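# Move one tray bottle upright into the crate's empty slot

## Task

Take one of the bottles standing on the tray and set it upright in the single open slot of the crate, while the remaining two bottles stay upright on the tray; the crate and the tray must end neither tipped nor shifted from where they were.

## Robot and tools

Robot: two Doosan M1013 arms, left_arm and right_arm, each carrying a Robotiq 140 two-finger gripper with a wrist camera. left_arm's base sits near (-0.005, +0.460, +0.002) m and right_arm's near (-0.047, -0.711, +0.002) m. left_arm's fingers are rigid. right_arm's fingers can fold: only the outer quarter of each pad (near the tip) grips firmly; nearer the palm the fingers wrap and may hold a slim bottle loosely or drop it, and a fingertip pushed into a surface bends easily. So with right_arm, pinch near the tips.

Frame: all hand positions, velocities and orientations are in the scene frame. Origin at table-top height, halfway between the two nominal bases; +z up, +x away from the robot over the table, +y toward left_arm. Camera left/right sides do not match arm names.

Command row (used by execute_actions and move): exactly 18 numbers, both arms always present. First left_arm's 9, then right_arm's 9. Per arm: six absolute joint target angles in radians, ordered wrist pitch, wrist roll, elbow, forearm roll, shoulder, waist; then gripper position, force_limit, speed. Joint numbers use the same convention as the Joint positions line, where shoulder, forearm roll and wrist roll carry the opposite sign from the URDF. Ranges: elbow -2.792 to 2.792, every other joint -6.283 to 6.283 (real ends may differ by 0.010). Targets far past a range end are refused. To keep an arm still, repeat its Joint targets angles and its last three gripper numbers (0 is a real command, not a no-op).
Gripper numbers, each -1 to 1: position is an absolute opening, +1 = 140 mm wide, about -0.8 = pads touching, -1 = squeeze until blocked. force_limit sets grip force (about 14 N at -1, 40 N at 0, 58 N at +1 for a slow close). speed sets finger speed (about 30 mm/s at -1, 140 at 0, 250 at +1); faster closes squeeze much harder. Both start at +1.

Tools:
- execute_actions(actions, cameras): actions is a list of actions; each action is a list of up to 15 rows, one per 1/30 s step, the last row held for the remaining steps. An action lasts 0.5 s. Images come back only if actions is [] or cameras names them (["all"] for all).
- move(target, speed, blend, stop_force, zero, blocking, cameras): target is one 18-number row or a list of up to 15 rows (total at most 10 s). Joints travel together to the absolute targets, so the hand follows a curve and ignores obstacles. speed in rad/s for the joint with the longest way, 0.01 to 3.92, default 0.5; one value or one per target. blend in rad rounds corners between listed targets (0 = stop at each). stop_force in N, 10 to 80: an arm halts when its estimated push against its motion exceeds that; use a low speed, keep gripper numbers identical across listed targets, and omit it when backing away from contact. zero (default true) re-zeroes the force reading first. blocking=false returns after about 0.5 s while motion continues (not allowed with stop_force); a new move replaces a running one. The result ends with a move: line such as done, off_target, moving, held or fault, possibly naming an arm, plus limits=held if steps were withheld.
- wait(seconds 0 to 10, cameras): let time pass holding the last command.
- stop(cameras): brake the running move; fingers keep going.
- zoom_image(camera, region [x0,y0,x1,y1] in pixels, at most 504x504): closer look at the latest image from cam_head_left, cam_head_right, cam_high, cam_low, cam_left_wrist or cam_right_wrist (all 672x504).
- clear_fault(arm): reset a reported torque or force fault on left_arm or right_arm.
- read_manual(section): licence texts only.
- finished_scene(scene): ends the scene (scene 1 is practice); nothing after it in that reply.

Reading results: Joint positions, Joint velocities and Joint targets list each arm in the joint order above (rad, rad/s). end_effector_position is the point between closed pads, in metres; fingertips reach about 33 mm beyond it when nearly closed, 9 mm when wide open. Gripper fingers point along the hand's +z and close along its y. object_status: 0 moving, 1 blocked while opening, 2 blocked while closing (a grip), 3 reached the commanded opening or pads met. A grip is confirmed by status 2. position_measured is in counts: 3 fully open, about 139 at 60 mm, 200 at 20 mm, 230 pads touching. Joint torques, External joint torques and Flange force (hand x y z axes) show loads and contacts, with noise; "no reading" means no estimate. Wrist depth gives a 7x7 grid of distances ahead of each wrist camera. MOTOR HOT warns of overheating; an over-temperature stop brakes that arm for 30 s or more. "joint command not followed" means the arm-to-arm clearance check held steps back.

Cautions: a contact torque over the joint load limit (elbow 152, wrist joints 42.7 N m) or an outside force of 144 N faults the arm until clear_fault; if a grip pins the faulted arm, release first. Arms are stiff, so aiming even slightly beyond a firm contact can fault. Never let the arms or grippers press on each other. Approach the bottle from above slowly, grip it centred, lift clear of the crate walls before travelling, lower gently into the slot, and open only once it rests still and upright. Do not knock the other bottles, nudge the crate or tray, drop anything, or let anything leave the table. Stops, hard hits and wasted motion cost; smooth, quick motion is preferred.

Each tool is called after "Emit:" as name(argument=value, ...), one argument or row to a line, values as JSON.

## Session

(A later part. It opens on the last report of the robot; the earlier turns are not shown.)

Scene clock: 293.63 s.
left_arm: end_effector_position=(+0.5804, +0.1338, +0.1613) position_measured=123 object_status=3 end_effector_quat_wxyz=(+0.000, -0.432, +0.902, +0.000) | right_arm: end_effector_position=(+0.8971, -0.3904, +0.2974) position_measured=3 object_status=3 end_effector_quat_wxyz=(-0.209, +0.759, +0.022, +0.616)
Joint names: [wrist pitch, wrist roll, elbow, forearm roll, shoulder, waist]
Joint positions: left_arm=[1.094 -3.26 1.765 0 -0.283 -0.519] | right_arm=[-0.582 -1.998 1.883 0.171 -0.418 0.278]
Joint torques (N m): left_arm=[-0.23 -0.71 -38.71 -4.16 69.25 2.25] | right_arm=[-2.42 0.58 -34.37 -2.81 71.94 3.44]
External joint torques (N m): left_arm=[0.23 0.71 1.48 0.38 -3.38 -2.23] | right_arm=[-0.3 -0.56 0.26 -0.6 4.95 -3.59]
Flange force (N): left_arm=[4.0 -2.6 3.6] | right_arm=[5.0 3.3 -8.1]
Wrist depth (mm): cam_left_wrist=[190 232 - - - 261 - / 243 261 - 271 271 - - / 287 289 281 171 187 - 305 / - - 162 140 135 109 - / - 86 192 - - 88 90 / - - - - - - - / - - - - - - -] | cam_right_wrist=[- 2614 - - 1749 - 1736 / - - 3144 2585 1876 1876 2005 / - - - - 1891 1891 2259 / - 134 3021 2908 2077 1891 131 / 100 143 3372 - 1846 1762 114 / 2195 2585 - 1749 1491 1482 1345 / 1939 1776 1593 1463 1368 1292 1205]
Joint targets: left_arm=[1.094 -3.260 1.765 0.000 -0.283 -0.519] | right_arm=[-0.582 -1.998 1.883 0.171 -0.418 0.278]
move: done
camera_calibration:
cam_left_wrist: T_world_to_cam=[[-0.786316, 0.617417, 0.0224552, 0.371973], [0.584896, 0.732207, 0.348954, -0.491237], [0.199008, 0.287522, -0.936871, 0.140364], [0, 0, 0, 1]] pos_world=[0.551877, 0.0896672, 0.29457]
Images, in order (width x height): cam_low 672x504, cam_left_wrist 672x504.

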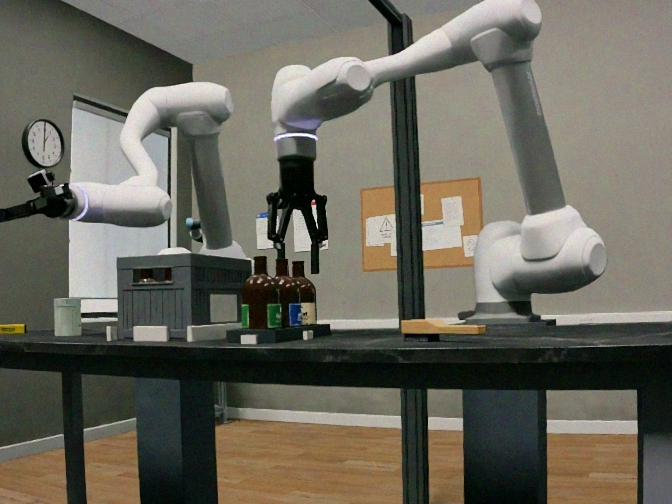

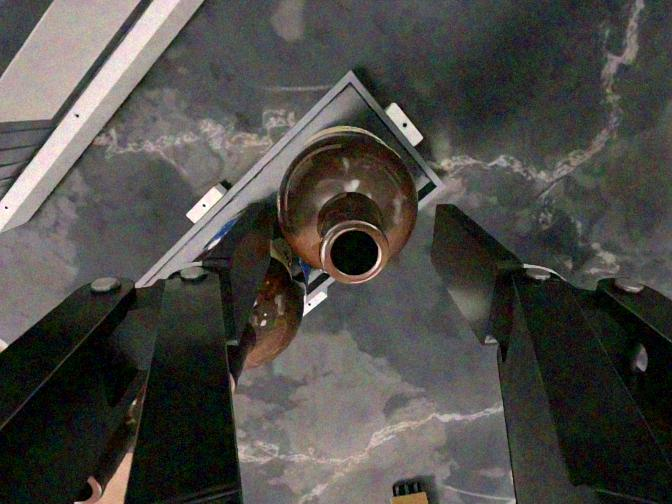

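Emit:
move(
  target=[1.1014, -3.2600, 1.7607, 0.0, -0.2796, -0.5189, 0.05, -1, -1, -0.582, -1.998, 1.883, 0.171, -0.418, 0.278, 1, 1, 1],
  speed=0.05,
)

Emit:
execute_actions(
  actions=[
    [[1.1014, -3.2600, 1.7607, 0.0, -0.2796, -0.5189, -1, 0, -1, -0.582, -1.998, 1.883, 0.171, -0.418, 0.278, 1, 1, 1]],
    [[1.1014, -3.2600, 1.7607, 0.0, -0.2796, -0.5189, -1, 0, -1, -0.582, -1.998, 1.883, 0.171, -0.418, 0.278, 1, 1, 1]],
    [[1.1014, -3.2600, 1.7607, 0.0, -0.2796, -0.5189, -1, 0, -1, -0.582, -1.998, 1.883, 0.171, -0.418, 0.278, 1, 1, 1]],
    [[1.1014, -3.2600, 1.7607, 0.0, -0.2796, -0.5189, -1, 0, -1, -0.582, -1.998, 1.883, 0.171, -0.418, 0.278, 1, 1, 1]],
  ],
  cameras=["cam_left_wrist", "cam_low"],
)

Emit:
zoom_image(
  camera="cam_low",
  region=[265, 230, 345, 330],
)

Emit:
zoom_image(
  camera="cam_left_wrist",
  region=[230, 130, 470, 350],
)

Scene clock: 356.20 s.
left_arm: end_effector_position=(+0.5804, +0.1338, +0.1652) position_measured=123 object_status=3 end_effector_quat_wxyz=(+0.000, -0.432, +0.902, +0.000) | right_arm: end_effector_position=(+0.8971, -0.3904, +0.2974) position_measured=3 object_status=3 end_effector_quat_wxyz=(-0.209, +0.759, +0.022, +0.616)
Joint names: [wrist pitch, wrist roll, elbow, forearm roll, shoulder, waist]
Joint positions: left_arm=[1.101 -3.26 1.761 0 -0.28 -0.519] | right_arm=[-0.582 -1.998 1.883 0.171 -0.418 0.278]
Joint torques (N m): left_arm=[-0.3 -0.69 -38.73 -4.21 68.89 1.93] | right_arm=[-2.41 0.57 -34.3 -2.82 72.21 3.45]
External joint torques (N m): left_arm=[0.29 0.69 1.16 0.39 -2.84 -1.77] | right_arm=[-0.3 -0.55 0.27 -0.57 4.3 -3.28]
Flange force (N): left_arm=[3.3 -2.4 2.8] | right_arm=[4.3 3.1 -7.2]
Wrist depth (mm): cam_left_wrist=[190 234 - - - - 263 / 242 - - 266 - - - / 285 - 287 175 189 289 - / - - 162 - 135 110 - / - 88 199 - - 88 90 / - - - - - - - / - - - 376 390 - -] | cam_right_wrist=[2705 2449 2374 2096 1907 1907 1776 / - - - 1861 1876 1907 1955 / 2769 - - - 1876 1583 - / 3814 134 3472 2769 2115 1891 131 / 100 143 2475 2216 1891 1736 114 / 2174 2174 1939 1762 1572 1472 1353 / - 1749 1593 1463 1393 1264 1212]
Joint targets: left_arm=[1.101 -3.260 1.761 0.000 -0.280 -0.519] | right_arm=[-0.582 -1.998 1.883 0.171 -0.418 0.278]
move: done

Scene clock: 358.40 s.
left_arm: end_effector_position=(+0.5804, +0.1338, +0.1653) position_measured=194 object_status=2 end_effector_quat_wxyz=(+0.000, -0.432, +0.902, +0.000) | right_arm: end_effector_position=(+0.8971, -0.3904, +0.2974) position_measured=3 object_status=3 end_effector_quat_wxyz=(-0.209, +0.759, +0.022, +0.616)
Joint names: [wrist pitch, wrist roll, elbow, forearm roll, shoulder, waist]
Joint positions: left_arm=[1.101 -3.26 1.761 0 -0.28 -0.519] | right_arm=[-0.582 -1.998 1.883 0.171 -0.418 0.278]
Joint torques (N m): left_arm=[0.65 -0.68 -35.35 -4.33 66.6 2.52] | right_arm=[-2.4 0.56 -34.44 -2.81 71.91 3.57]
External joint torques (N m): left_arm=[-0.65 0.68 -2.2 0.52 -0.49 -2.43] | right_arm=[-0.3 -0.55 0.45 -0.58 4.63 -3.4]
External joint torques at the end of the 1st action: left_arm=[0.28 0.64 1.15 0.35 -3.26 -2.37] | right_arm=[-0.32 -0.58 0.27 -0.58 4.94 -3.66]
External joint torques at the end of the 2nd action: left_arm=[0.3 0.7 1.14 0.36 -2.8 -2.36] | right_arm=[-0.26 -0.57 0.41 -0.57 4.76 -3.38]
External joint torques at the end of the 3rd action: left_arm=[-0.39 0.66 -0.09 0.47 -2.36 -2.15] | right_arm=[-0.29 -0.55 0.4 -0.58 4.73 -3.35]
Flange force (N): left_arm=[3.8 -5.2 -0.7] | right_arm=[4.4 3.2 -8.0]
Flange force at the end of the 1st action (N): left_arm=[4.0 -3.1 3.1] | right_arm=[5.0 3.5 -8.2]
Flange force at the end of the 2nd action (N): left_arm=[4.2 -2.5 2.7] | right_arm=[4.7 3.2 -8.1]
Flange force at the end of the 3rd action (N): left_arm=[3.6 -3.9 2.3] | right_arm=[4.6 3.1 -8.1]
Wrist depth (mm): cam_left_wrist=[190 228 - - - - - / 245 267 273 - 272 - - / 266 288 289 175 284 - - / - - 210 - 112 - 328 / - - - - - 81 - / - - - - - - - / - - - - - - -] | cam_right_wrist=[3277 2475 2398 2195 1955 1891 1572 / 3021 2737 - 2326 1846 1955 1907 / 4562 2983 - - 1923 2115 2674 / - 144 3693 2644 2005 1627 131 / 100 143 1955 2134 1876 1698 114 / - 1988 1939 1723 1593 1472 - / 1776 1638 1593 1454 1377 1307 1140]
Joint targets: left_arm=[1.101 -3.260 1.761 0.000 -0.280 -0.519] | right_arm=[-0.582 -1.998 1.883 0.171 -0.418 0.278]
Step readings (joint positions of left_arm | right_arm; steps 1 to 15: 1st action; 16 to 30: 2nd action; 31 to 45: 3rd action; 46 to 60: 4th action):
0: [1.101 -3.260 1.761 0.000 -0.280 -0.519] | [-0.582 -1.998 1.883 0.171 -0.418 0.278]
1: [1.101 -3.260 1.761 0.000 -0.280 -0.519] | [-0.582 -1.998 1.883 0.171 -0.418 0.278]
2: [1.101 -3.260 1.761 0.000 -0.280 -0.519] | [-0.582 -1.998 1.883 0.171 -0.418 0.278]
4: [1.101 -3.260 1.761 0.000 -0.280 -0.519] | [-0.582 -1.998 1.883 0.171 -0.418 0.278]
8: [1.101 -3.260 1.761 0.000 -0.280 -0.519] | [-0.582 -1.998 1.883 0.171 -0.418 0.278]
15: [1.101 -3.260 1.761 0.000 -0.280 -0.519] | [-0.582 -1.998 1.883 0.171 -0.418 0.278]
16: [1.101 -3.260 1.761 0.000 -0.280 -0.519] | [-0.582 -1.998 1.883 0.171 -0.418 0.278]
17: [1.101 -3.260 1.761 0.000 -0.280 -0.519] | [-0.582 -1.998 1.883 0.171 -0.418 0.278]
19: [1.101 -3.260 1.761 0.000 -0.280 -0.519] | [-0.582 -1.998 1.883 0.171 -0.418 0.278]
23: [1.101 -3.260 1.761 0.000 -0.280 -0.519] | [-0.582 -1.998 1.883 0.171 -0.418 0.278]
30: [1.101 -3.260 1.761 0.000 -0.280 -0.519] | [-0.582 -1.998 1.883 0.171 -0.418 0.278]
31: [1.101 -3.260 1.761 0.000 -0.280 -0.519] | [-0.582 -1.998 1.883 0.171 -0.418 0.278]
32: [1.101 -3.260 1.761 0.000 -0.280 -0.519] | [-0.582 -1.998 1.883 0.171 -0.418 0.278]
34: [1.101 -3.260 1.761 0.000 -0.280 -0.519] | [-0.582 -1.998 1.883 0.171 -0.418 0.278]
38: [1.101 -3.260 1.761 0.000 -0.280 -0.519] | [-0.582 -1.998 1.883 0.171 -0.418 0.278]
45: [1.101 -3.260 1.761 0.000 -0.280 -0.519] | [-0.582 -1.998 1.883 0.171 -0.418 0.278]
46: [1.101 -3.260 1.761 0.000 -0.280 -0.519] | [-0.582 -1.998 1.883 0.171 -0.418 0.278]
47: [1.101 -3.260 1.761 0.000 -0.280 -0.519] | [-0.582 -1.998 1.883 0.171 -0.418 0.278]
49: [1.101 -3.260 1.761 0.000 -0.280 -0.519] | [-0.582 -1.998 1.883 0.171 -0.418 0.278]
53: [1.101 -3.260 1.761 0.000 -0.280 -0.519] | [-0.582 -1.998 1.883 0.171 -0.418 0.278]
60: [1.101 -3.260 1.761 0.000 -0.280 -0.519] | [-0.582 -1.998 1.883 0.171 -0.418 0.278]
camera_calibration:
cam_left_wrist: T_world_to_cam=[[-0.786344, 0.617375, 0.0225863, 0.371864], [0.584892, 0.732204, 0.348968, -0.492634], [0.198906, 0.28762, -0.936862, 0.144157], [0, 0, 0, 1]] pos_world=[0.551877, 0.089667, 0.29857]
Images, in order (width x height): cam_low 672x504, cam_left_wrist 672x504.

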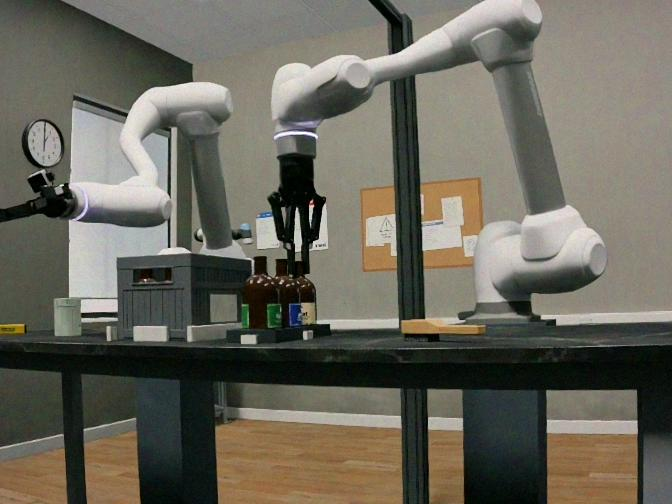

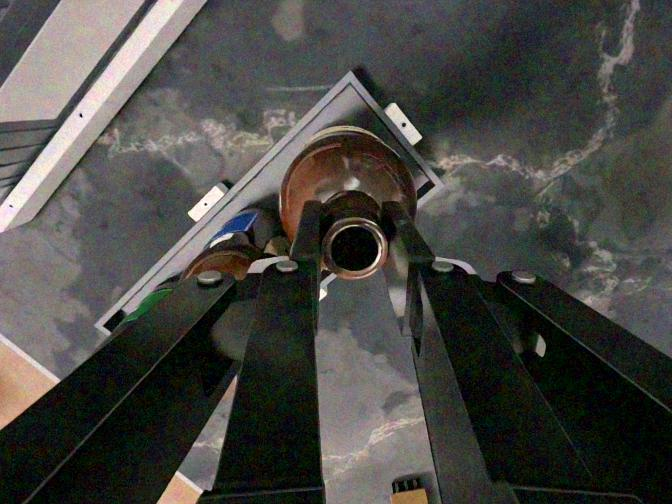

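Scaled by 5.040 from the camera's 672x504 image, which has a finer 960x720 frame.

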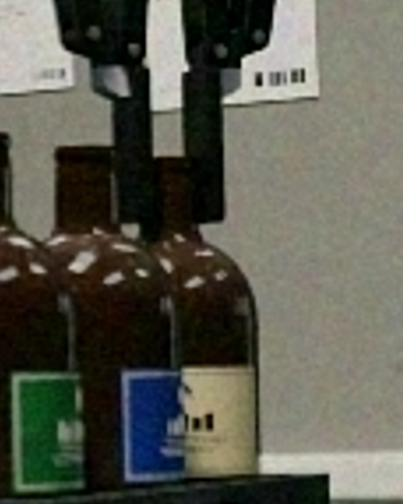

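Scaled by 2.100 from the camera's 672x504 image, which has a finer 960x720 frame.

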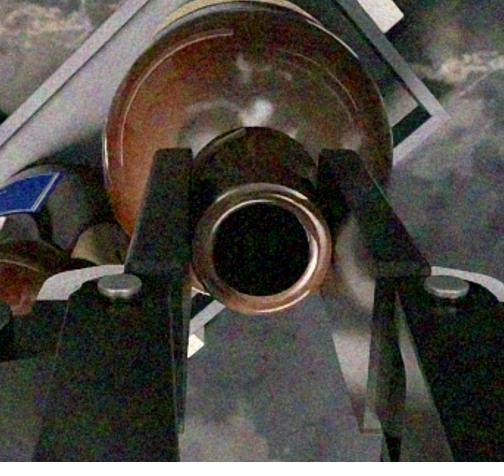

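Emit:
move(
  target=[
    [1.1801, -3.2600, 1.7126, 0.0, -0.2489, -0.5189, -1, 0, -1, -0.582, -1.998, 1.883, 0.171, -0.418, 0.278, 1, 1, 1],
    [1.3027, -3.2600, 1.6267, 0.0, -0.2122, -0.5189, -1, 0, -1, -0.582, -1.998, 1.883, 0.171, -0.418, 0.278, 1, 1, 1],
    [1.4432, -3.2600, 1.5117, 0.0, -0.1867, -0.5189, -1, 0, -1, -0.582, -1.998, 1.883, 0.171, -0.418, 0.278, 1, 1, 1],
  ],
  speed=[0.06, 0.12, 0.15],
  blend=[0.02, 0.02, 0],
  cameras=["cam_left_wrist", "cam_low", "cam_high"],
)

Scene clock: 463.07 s.
left_arm: end_effector_position=(+0.5803, +0.1338, +0.3603) position_measured=194 object_status=2 end_effector_quat_wxyz=(+0.000, -0.432, +0.902, +0.000) | right_arm: end_effector_position=(+0.8971, -0.3904, +0.2974) position_measured=3 object_status=3 end_effector_quat_wxyz=(-0.209, +0.759, +0.022, +0.616)
Joint names: [wrist pitch, wrist roll, elbow, forearm roll, shoulder, waist]
Joint positions: left_arm=[1.443 -3.26 1.512 0 -0.187 -0.519] | right_arm=[-0.582 -1.998 1.883 0.171 -0.418 0.278]
Joint torques (N m): left_arm=[-0.35 -0.65 -45.04 -4.62 65.73 2.07] | right_arm=[-2.43 0.59 -34.44 -2.84 71.94 3.51]
External joint torques (N m): left_arm=[0.34 0.65 3.14 0.37 -4.74 -2.08] | right_arm=[-0.27 -0.58 0.42 -0.56 4.48 -3.64]
Flange force (N): left_arm=[3.8 -2.1 5.3] | right_arm=[4.5 3.7 -7.8]
Wrist depth (mm): cam_left_wrist=[340 - - - - - 451 / 326 339 - 420 - - - / 1234 - - 178 - - 484 / 1359 - - - 114 561 517 / - - - - - 81 - / - - - - - - - / - - - - - - -] | cam_right_wrist=[2134 2449 2350 1923 2005 1711 1736 / 3472 2705 2449 2154 1817 1817 2326 / 3579 - - - 1891 1776 1776 / - 134 3187 2737 2041 1832 125 / 100 143 2529 2216 1907 1749 114 / 2174 2174 1972 1723 1604 1472 1337 / 1907 1749 1593 1472 1360 1292 1205]
Joint targets: left_arm=[1.443 -3.260 1.512 0.000 -0.187 -0.519] | right_arm=[-0.582 -1.998 1.883 0.171 -0.418 0.278]
move: done
camera_calibration:
cam_left_wrist: T_world_to_cam=[[-0.786344, 0.617375, 0.0225863, 0.367381], [0.584892, 0.732204, 0.348968, -0.560625], [0.198906, 0.28762, -0.936862, 0.326865], [0, 0, 0, 1]] pos_world=[0.551777, 0.089667, 0.49357]
Images, in order (width x height): cam_high 672x504, cam_low 672x504, cam_left_wrist 672x504.

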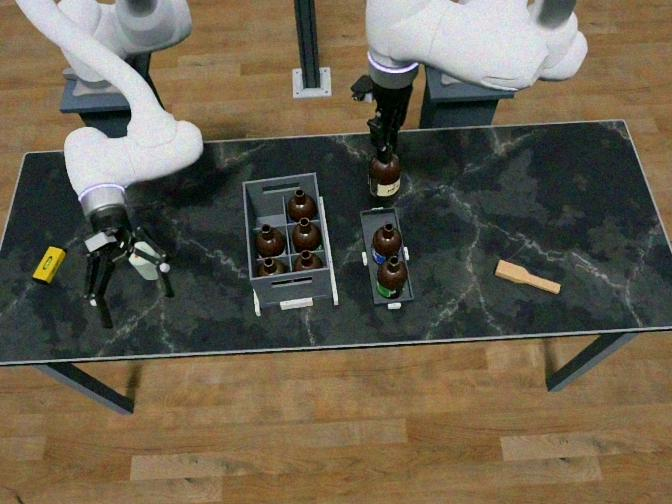

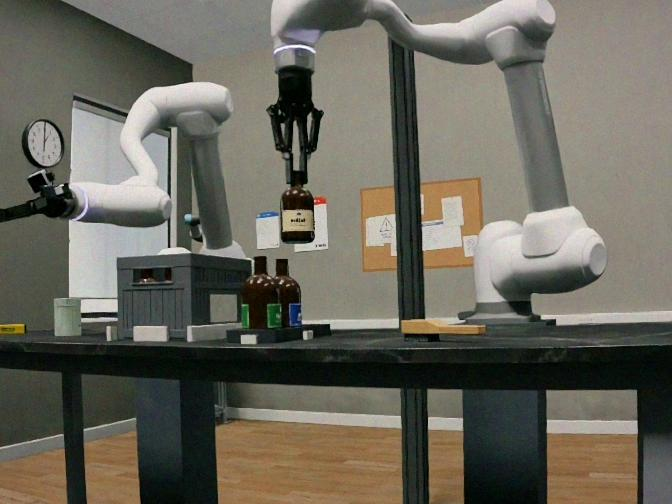

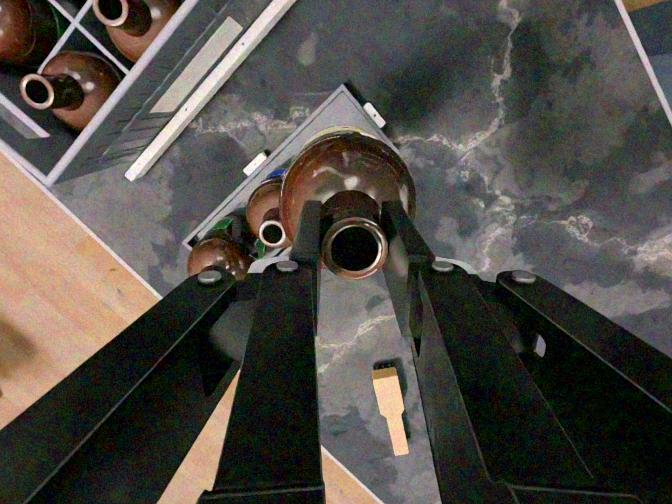

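Emit:
move(
  target=[1.5459, -2.9526, 1.1225, 0.0, -0.4731, -0.8263, -1, 0, -1, -0.582, -1.998, 1.883, 0.171, -0.418, 0.278, 1, 1, 1],
  speed=0.12,
  cameras=["all"],
)

Scene clock: 517.47 s.
left_arm: end_effector_position=(+0.5655, -0.1591, +0.3603) position_measured=194 object_status=2 end_effector_quat_wxyz=(+0.000, -0.432, +0.902, +0.000) | right_arm: end_effector_position=(+0.8971, -0.3904, +0.2974) position_measured=3 object_status=3 end_effector_quat_wxyz=(-0.209, +0.759, +0.022, +0.616)
Joint names: [wrist pitch, wrist roll, elbow, forearm roll, shoulder, waist]
Joint positions: left_arm=[1.546 -2.953 1.123 0 -0.473 -0.826] | right_arm=[-0.582 -1.998 1.883 0.171 -0.418 0.278]
Joint torques (N m): left_arm=[-0.34 -0.69 -44.97 -4.62 94.63 2.7] | right_arm=[-2.43 0.53 -34.47 -2.83 71.96 3.31]
External joint torques (N m): left_arm=[0.32 0.68 2.81 0.34 -5.21 -2.8] | right_arm=[-0.27 -0.51 0.48 -0.56 4.59 -3.19]
Flange force (N): left_arm=[4.4 -1.2 4.5] | right_arm=[4.3 2.9 -8.0]
Wrist depth (mm): cam_left_wrist=[- 437 - 453 428 - 1154 / - - - - - - - / - - 482 174 - - - / 1403 - - - 113 - - / 1501 - - - - 81 - / - - - - - - - / - - - - - - -] | cam_right_wrist=[2983 2237 - 2023 1736 - 1988 / - 2195 2398 2398 1891 1551 1817 / 3693 - 2872 2614 1939 1698 - / - 134 3187 2705 2005 1876 125 / 100 143 2449 2115 1907 1698 114 / 2134 2154 2041 1803 1604 1472 1329 / - 1723 1604 1472 1385 1244 1212]
Joint targets: left_arm=[1.546 -2.953 1.122 0.000 -0.473 -0.826] | right_arm=[-0.582 -1.998 1.883 0.171 -0.418 0.278]
move: done
camera_calibration:
cam_left_wrist: T_world_to_cam=[[-0.786316, 0.617417, 0.0224552, 0.536551], [0.584896, 0.732207, 0.348954, -0.337442], [0.199008, 0.287522, -0.936871, 0.414002], [0, 0, 0, 1]] pos_world=[0.536877, -0.203233, 0.49357]
cam_right_wrist: T_world_to_cam=[[0.289308, -0.903661, -0.315748, -0.50737], [-0.550649, 0.112703, -0.827094, 0.7882], [0.782998, 0.413151, -0.464994, -0.258949], [0, 0, 0, 1]] pos_world=[0.783564, -0.440338, 0.371304]

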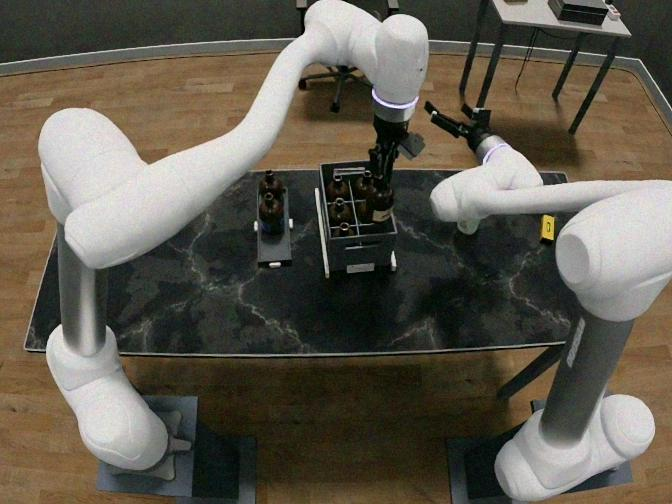

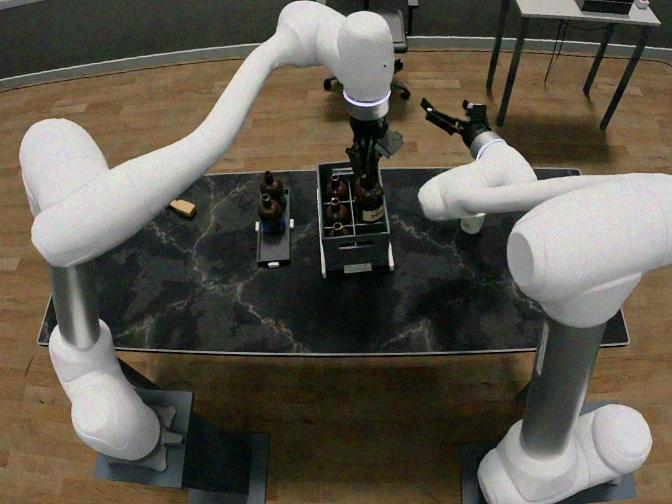

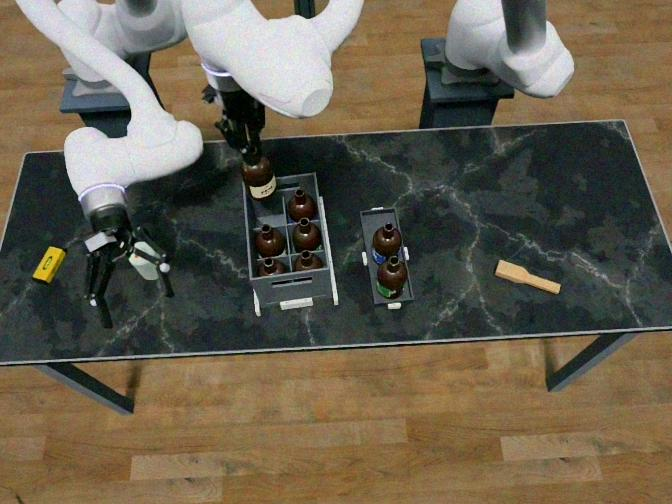

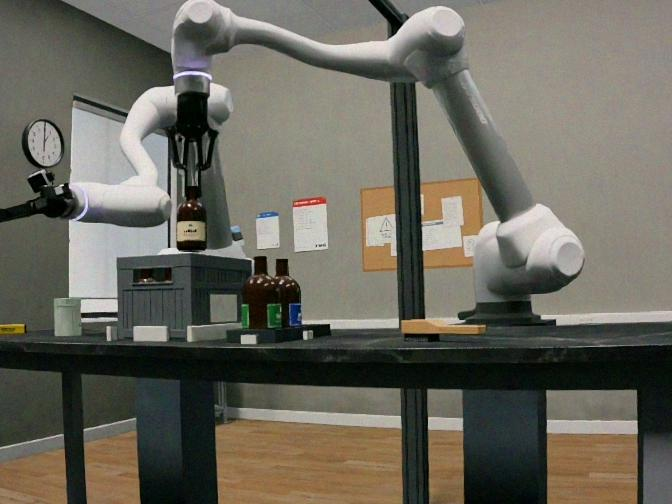

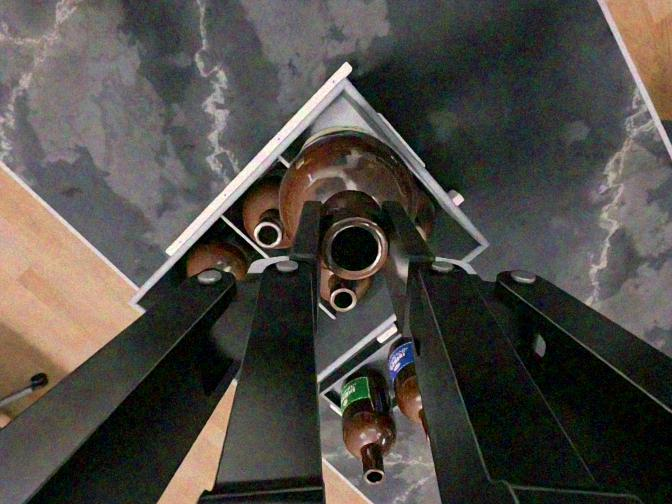

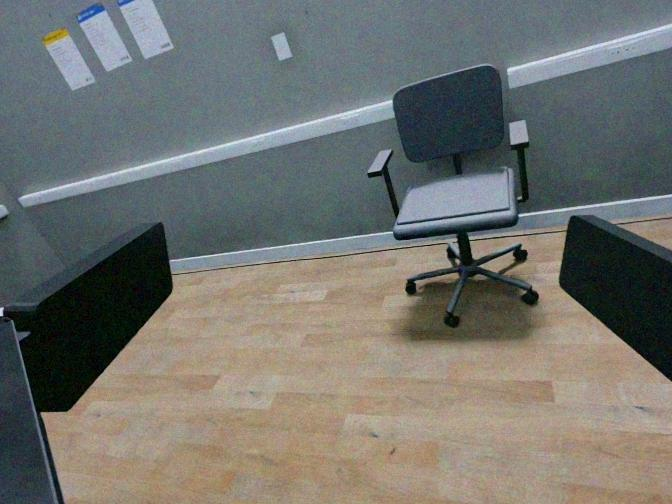

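Emit:
zoom_image(
  camera="cam_left_wrist",
  region=[190, 40, 510, 280],
)

Emit:
zoom_image(
  camera="cam_high",
  region=[210, 120, 350, 225],
)

Scaled by 1.575 from the camera's 672x504 image, which has a finer 960x720 frame.

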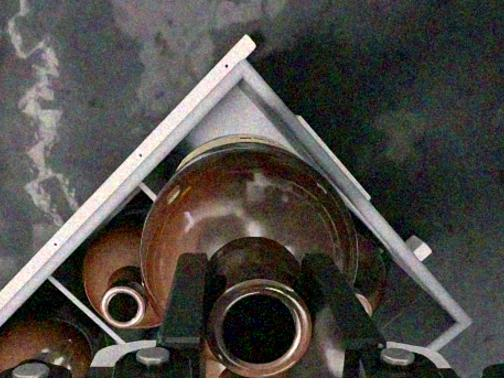

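Scaled by 3.600 from the camera's 672x504 image, which has a finer 960x720 frame.

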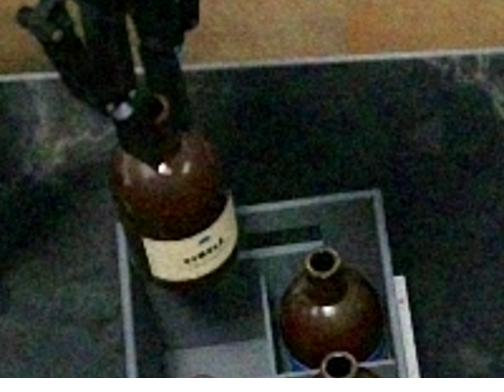

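Emit:
move(
  target=[1.4988, -2.9526, 1.1674, 0.0, -0.4755, -0.8263, -1, 0, -1, -0.582, -1.998, 1.883, 0.171, -0.418, 0.278, 1, 1, 1],
  speed=0.04,
  stop_force=15,
  cameras=["cam_left_wrist", "cam_high", "cam_low", "cam_head_left", "cam_head_right"],
)

Scene clock: 567.30 s.
left_arm: end_effector_position=(+0.5654, -0.1591, +0.3332) position_measured=194 object_status=2 end_effector_quat_wxyz=(+0.000, -0.432, +0.902, +0.000) | right_arm: end_effector_position=(+0.8971, -0.3904, +0.2974) position_measured=3 object_status=3 end_effector_quat_wxyz=(-0.209, +0.759, +0.022, +0.616)
Joint names: [wrist pitch, wrist roll, elbow, forearm roll, shoulder, waist]
Joint positions: left_arm=[1.499 -2.953 1.167 0 -0.476 -0.826] | right_arm=[-0.582 -1.998 1.883 0.171 -0.418 0.278]
Joint torques (N m): left_arm=[-0.28 -0.73 -44.83 -4.68 94.3 2.43] | right_arm=[-2.41 0.58 -34.38 -2.84 72.11 3.64]
External joint torques (N m): left_arm=[0.26 0.73 2.91 0.42 -4.97 -2.41] | right_arm=[-0.29 -0.56 0.35 -0.56 4.45 -3.7]
Flange force (N): left_arm=[3.8 -0.5 4.8] | right_arm=[4.5 3.7 -7.6]
Wrist depth (mm): cam_left_wrist=[- - - 407 - - - / - - 421 270 - - - / - - - 176 190 - 470 / 1789 - 381 145 112 - - / 1451 - - - - 81 - / - - - - - - - / - - - - - - -] | cam_right_wrist=[2614 2326 2115 - 1616 1749 1749 / 3102 2614 - 2326 1817 1923 1861 / - - - - 1907 1736 2096 / - 134 2983 2585 2023 1955 125 / 100 144 2644 2174 1972 1736 114 / 2154 2174 1923 1776 1561 1472 1345 / 1907 1749 1593 1472 1353 1271 1199]
Joint targets: left_arm=[1.499 -2.953 1.167 0.000 -0.476 -0.826] | right_arm=[-0.582 -1.998 1.883 0.171 -0.418 0.278]
move: done
camera_calibration:
cam_left_wrist: T_world_to_cam=[[-0.786263, 0.617478, 0.0226365, 0.537059], [0.585002, 0.732117, 0.348967, -0.328067], [0.198907, 0.287622, -0.936862, 0.388684], [0, 0, 0, 1]] pos_world=[0.536877, -0.203233, 0.46647]
Images, in order (width x height): cam_head_left 672x504, cam_head_right 672x504, cam_high 672x504, cam_low 672x504, cam_left_wrist 672x504.

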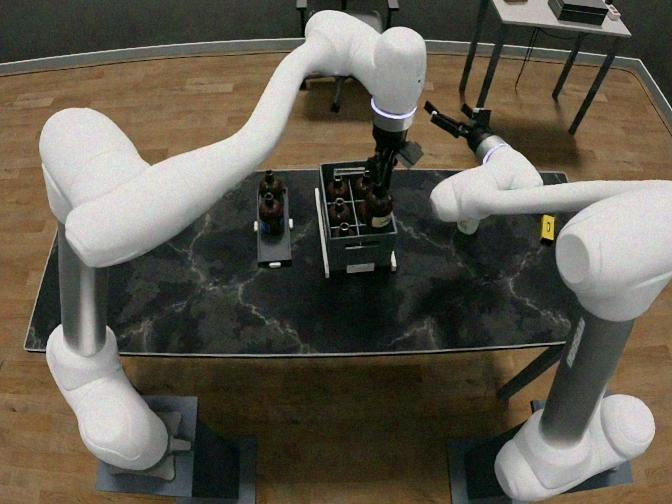

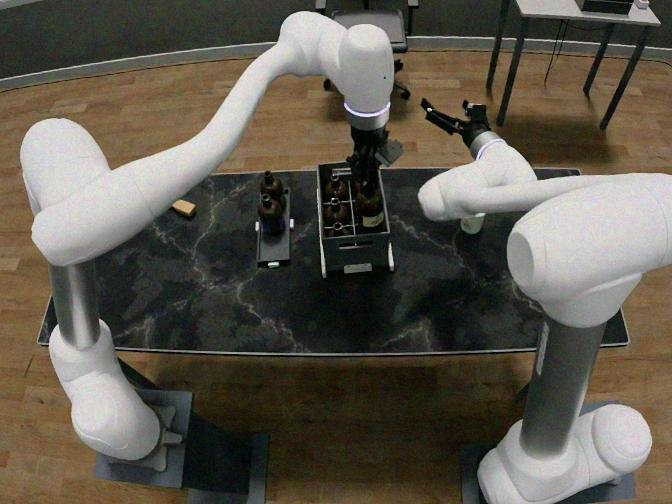

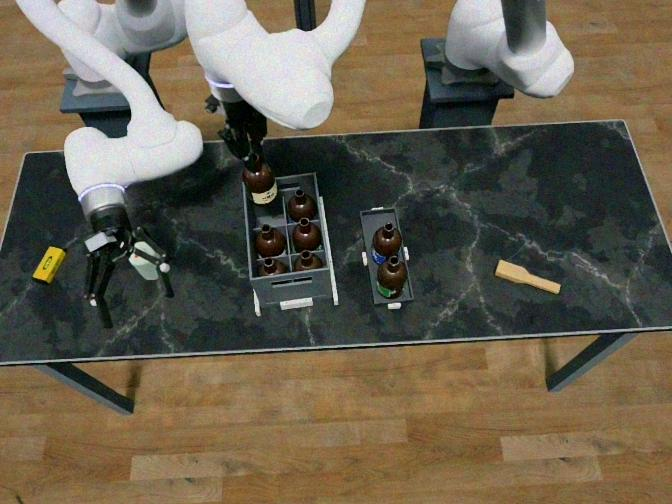

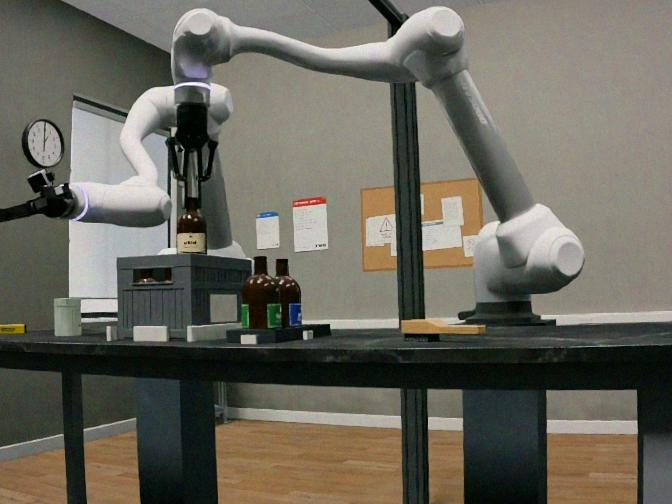

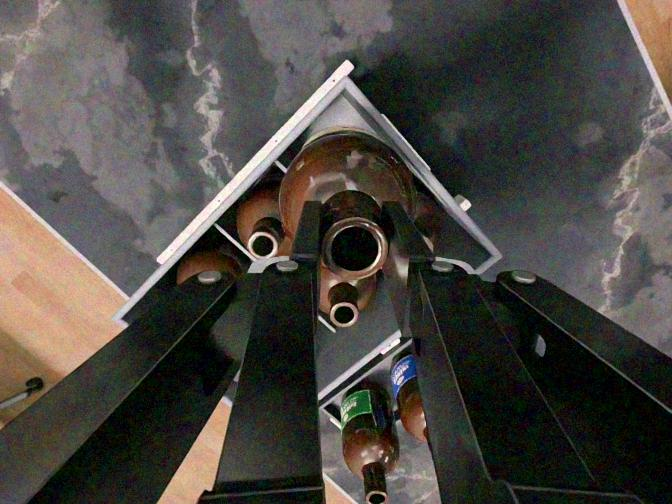

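Emit:
zoom_image(
  camera="cam_left_wrist",
  region=[250, 50, 460, 208],
)

Emit:
zoom_image(
  camera="cam_high",
  region=[225, 140, 335, 220],
)

Emit:
zoom_image(
  camera="cam_low",
  region=[110, 180, 270, 300],
)

Emit:
zoom_image(
  camera="cam_head_left",
  region=[310, 150, 410, 230],
)

Emit:
zoom_image(
  camera="cam_head_right",
  region=[310, 150, 410, 230],
)

Scaled by 2.400 from the camera's 672x504 image, which has a finer 960x720 frame.

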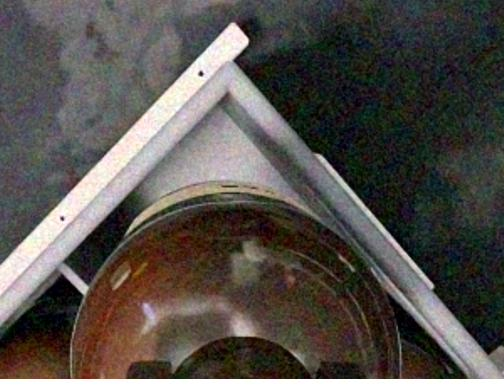

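Scaled by 4.582 from the camera's 672x504 image, which has a finer 960x720 frame.

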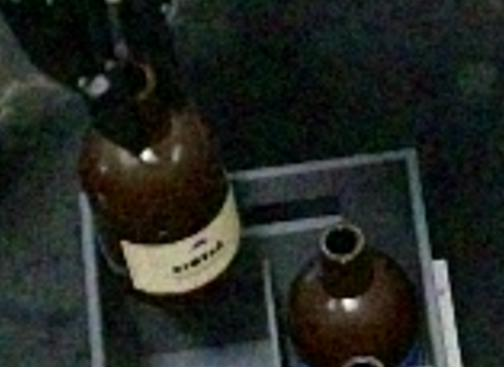

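Scaled by 3.150 from the camera's 672x504 image, which has a finer 960x720 frame.

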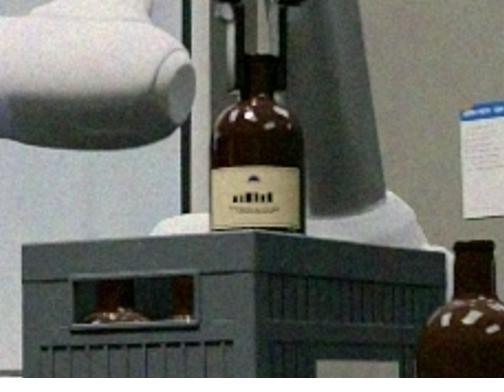

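Scaled by 5.040 from the camera's 672x504 image, which has a finer 960x720 frame.

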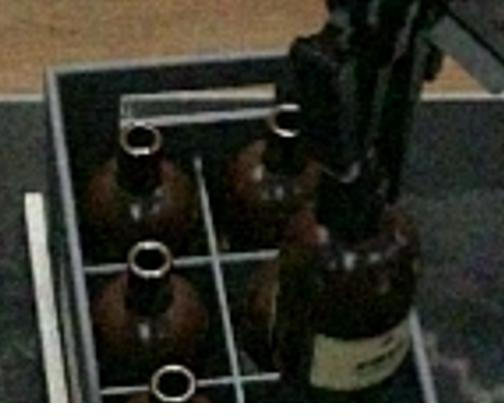

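Scaled by 5.040 from the camera's 672x504 image, which has a finer 960x720 frame.

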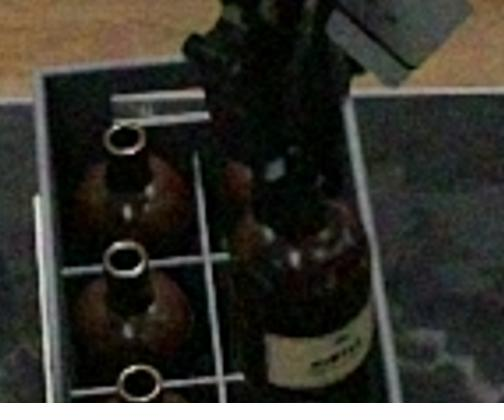

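Emit:
zoom_image(
  camera="cam_left_wrist",
  region=[270, 70, 370, 145],
)

Emit:
zoom_image(
  camera="cam_left_wrist",
  region=[340, 100, 440, 200],
)

Scaled by 5.040 from the camera's 672x504 image, which has a finer 960x720 frame.

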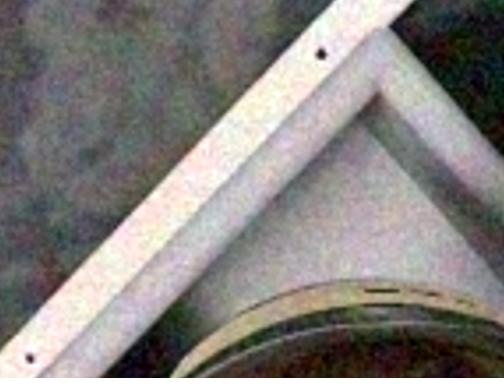

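Scaled by 5.040 from the camera's 672x504 image, which has a finer 960x720 frame.

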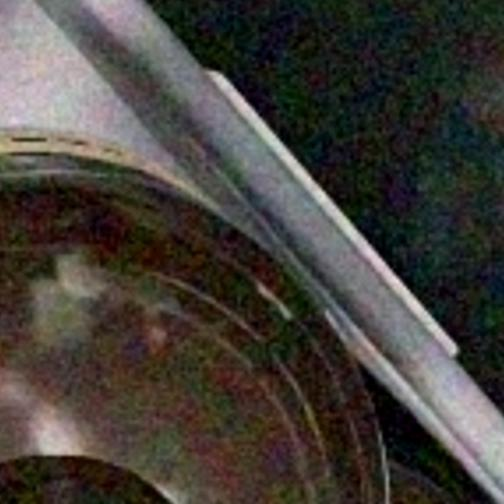

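Emit:
zoom_image(
  camera="cam_left_wrist",
  region=[260, 90, 320, 150],
)

Emit:
zoom_image(
  camera="cam_left_wrist",
  region=[310, 60, 380, 130],
)

Emit:
zoom_image(
  camera="cam_left_wrist",
  region=[360, 100, 430, 170],
)

Emit:
zoom_image(
  camera="cam_left_wrist",
  region=[400, 160, 500, 260],
)

Emit:
zoom_image(
  camera="cam_left_wrist",
  region=[200, 140, 300, 240],
)

Scaled by 8.400 from the camera's 672x504 image, which has a finer 960x720 frame.

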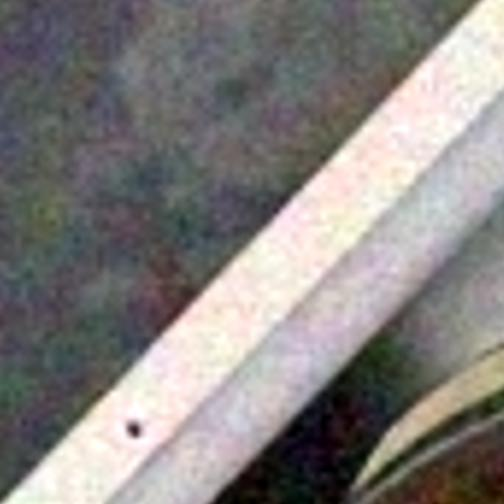

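Scaled by 7.200 from the camera's 672x504 image, which has a finer 960x720 frame.

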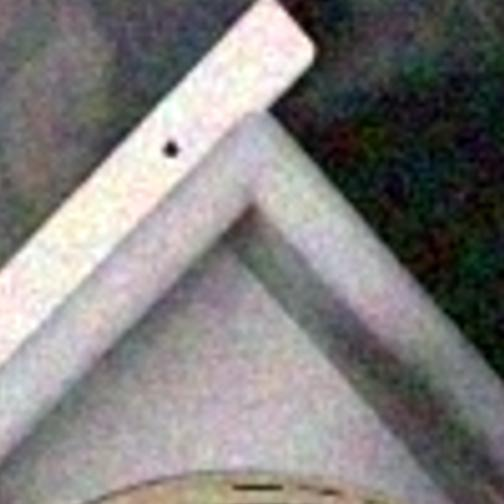

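Scaled by 7.200 from the camera's 672x504 image, which has a finer 960x720 frame.

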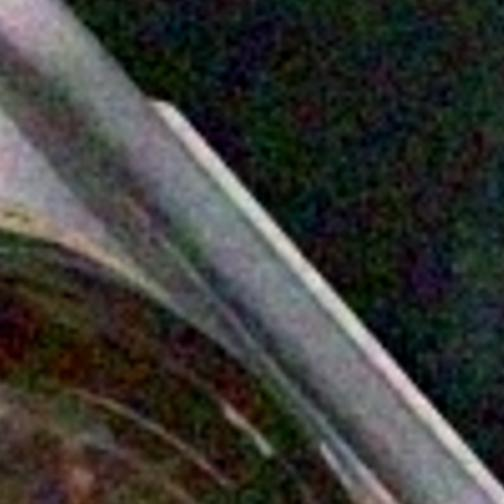

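Scaled by 5.040 from the camera's 672x504 image, which has a finer 960x720 frame.

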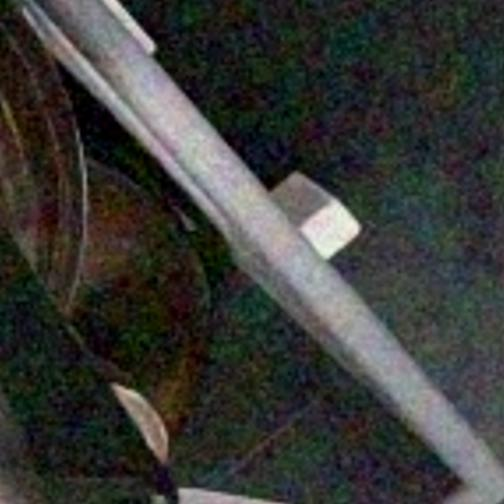

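Scaled by 5.040 from the camera's 672x504 image, which has a finer 960x720 frame.

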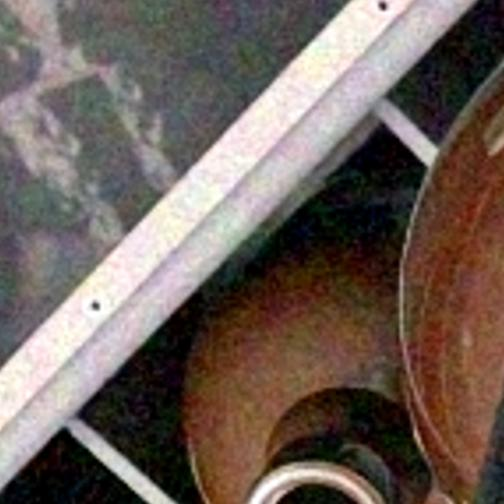

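Emit:
zoom_image(
  camera="cam_high",
  region=[236, 160, 296, 220],
)

Emit:
zoom_image(
  camera="cam_head_left",
  region=[350, 170, 410, 230],
)

Emit:
zoom_image(
  camera="cam_head_right",
  region=[340, 170, 400, 230],
)

Scaled by 8.400 from the camera's 672x504 image, which has a finer 960x720 frame.

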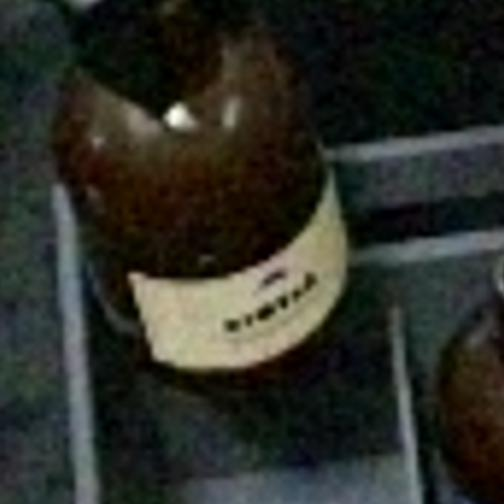

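Scaled by 8.400 from the camera's 672x504 image, which has a finer 960x720 frame.

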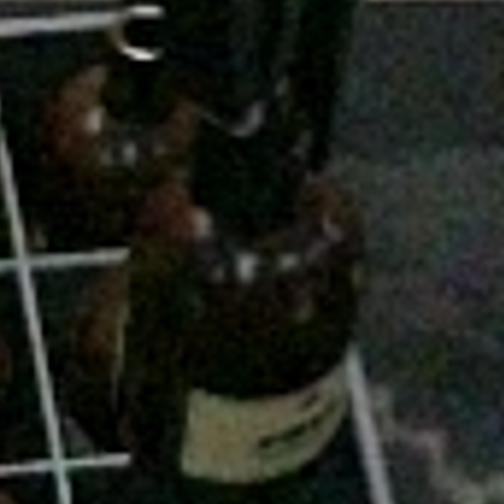

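Scaled by 8.400 from the camera's 672x504 image, which has a finer 960x720 frame.

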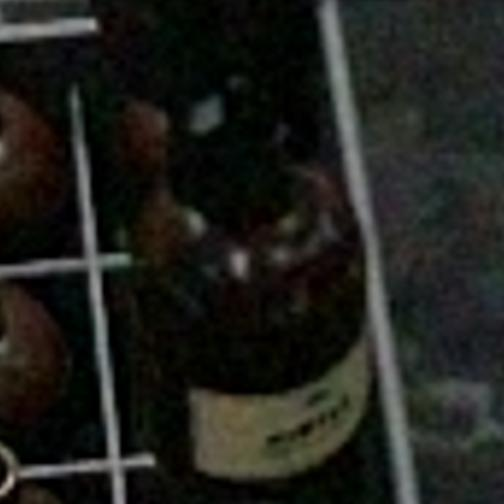

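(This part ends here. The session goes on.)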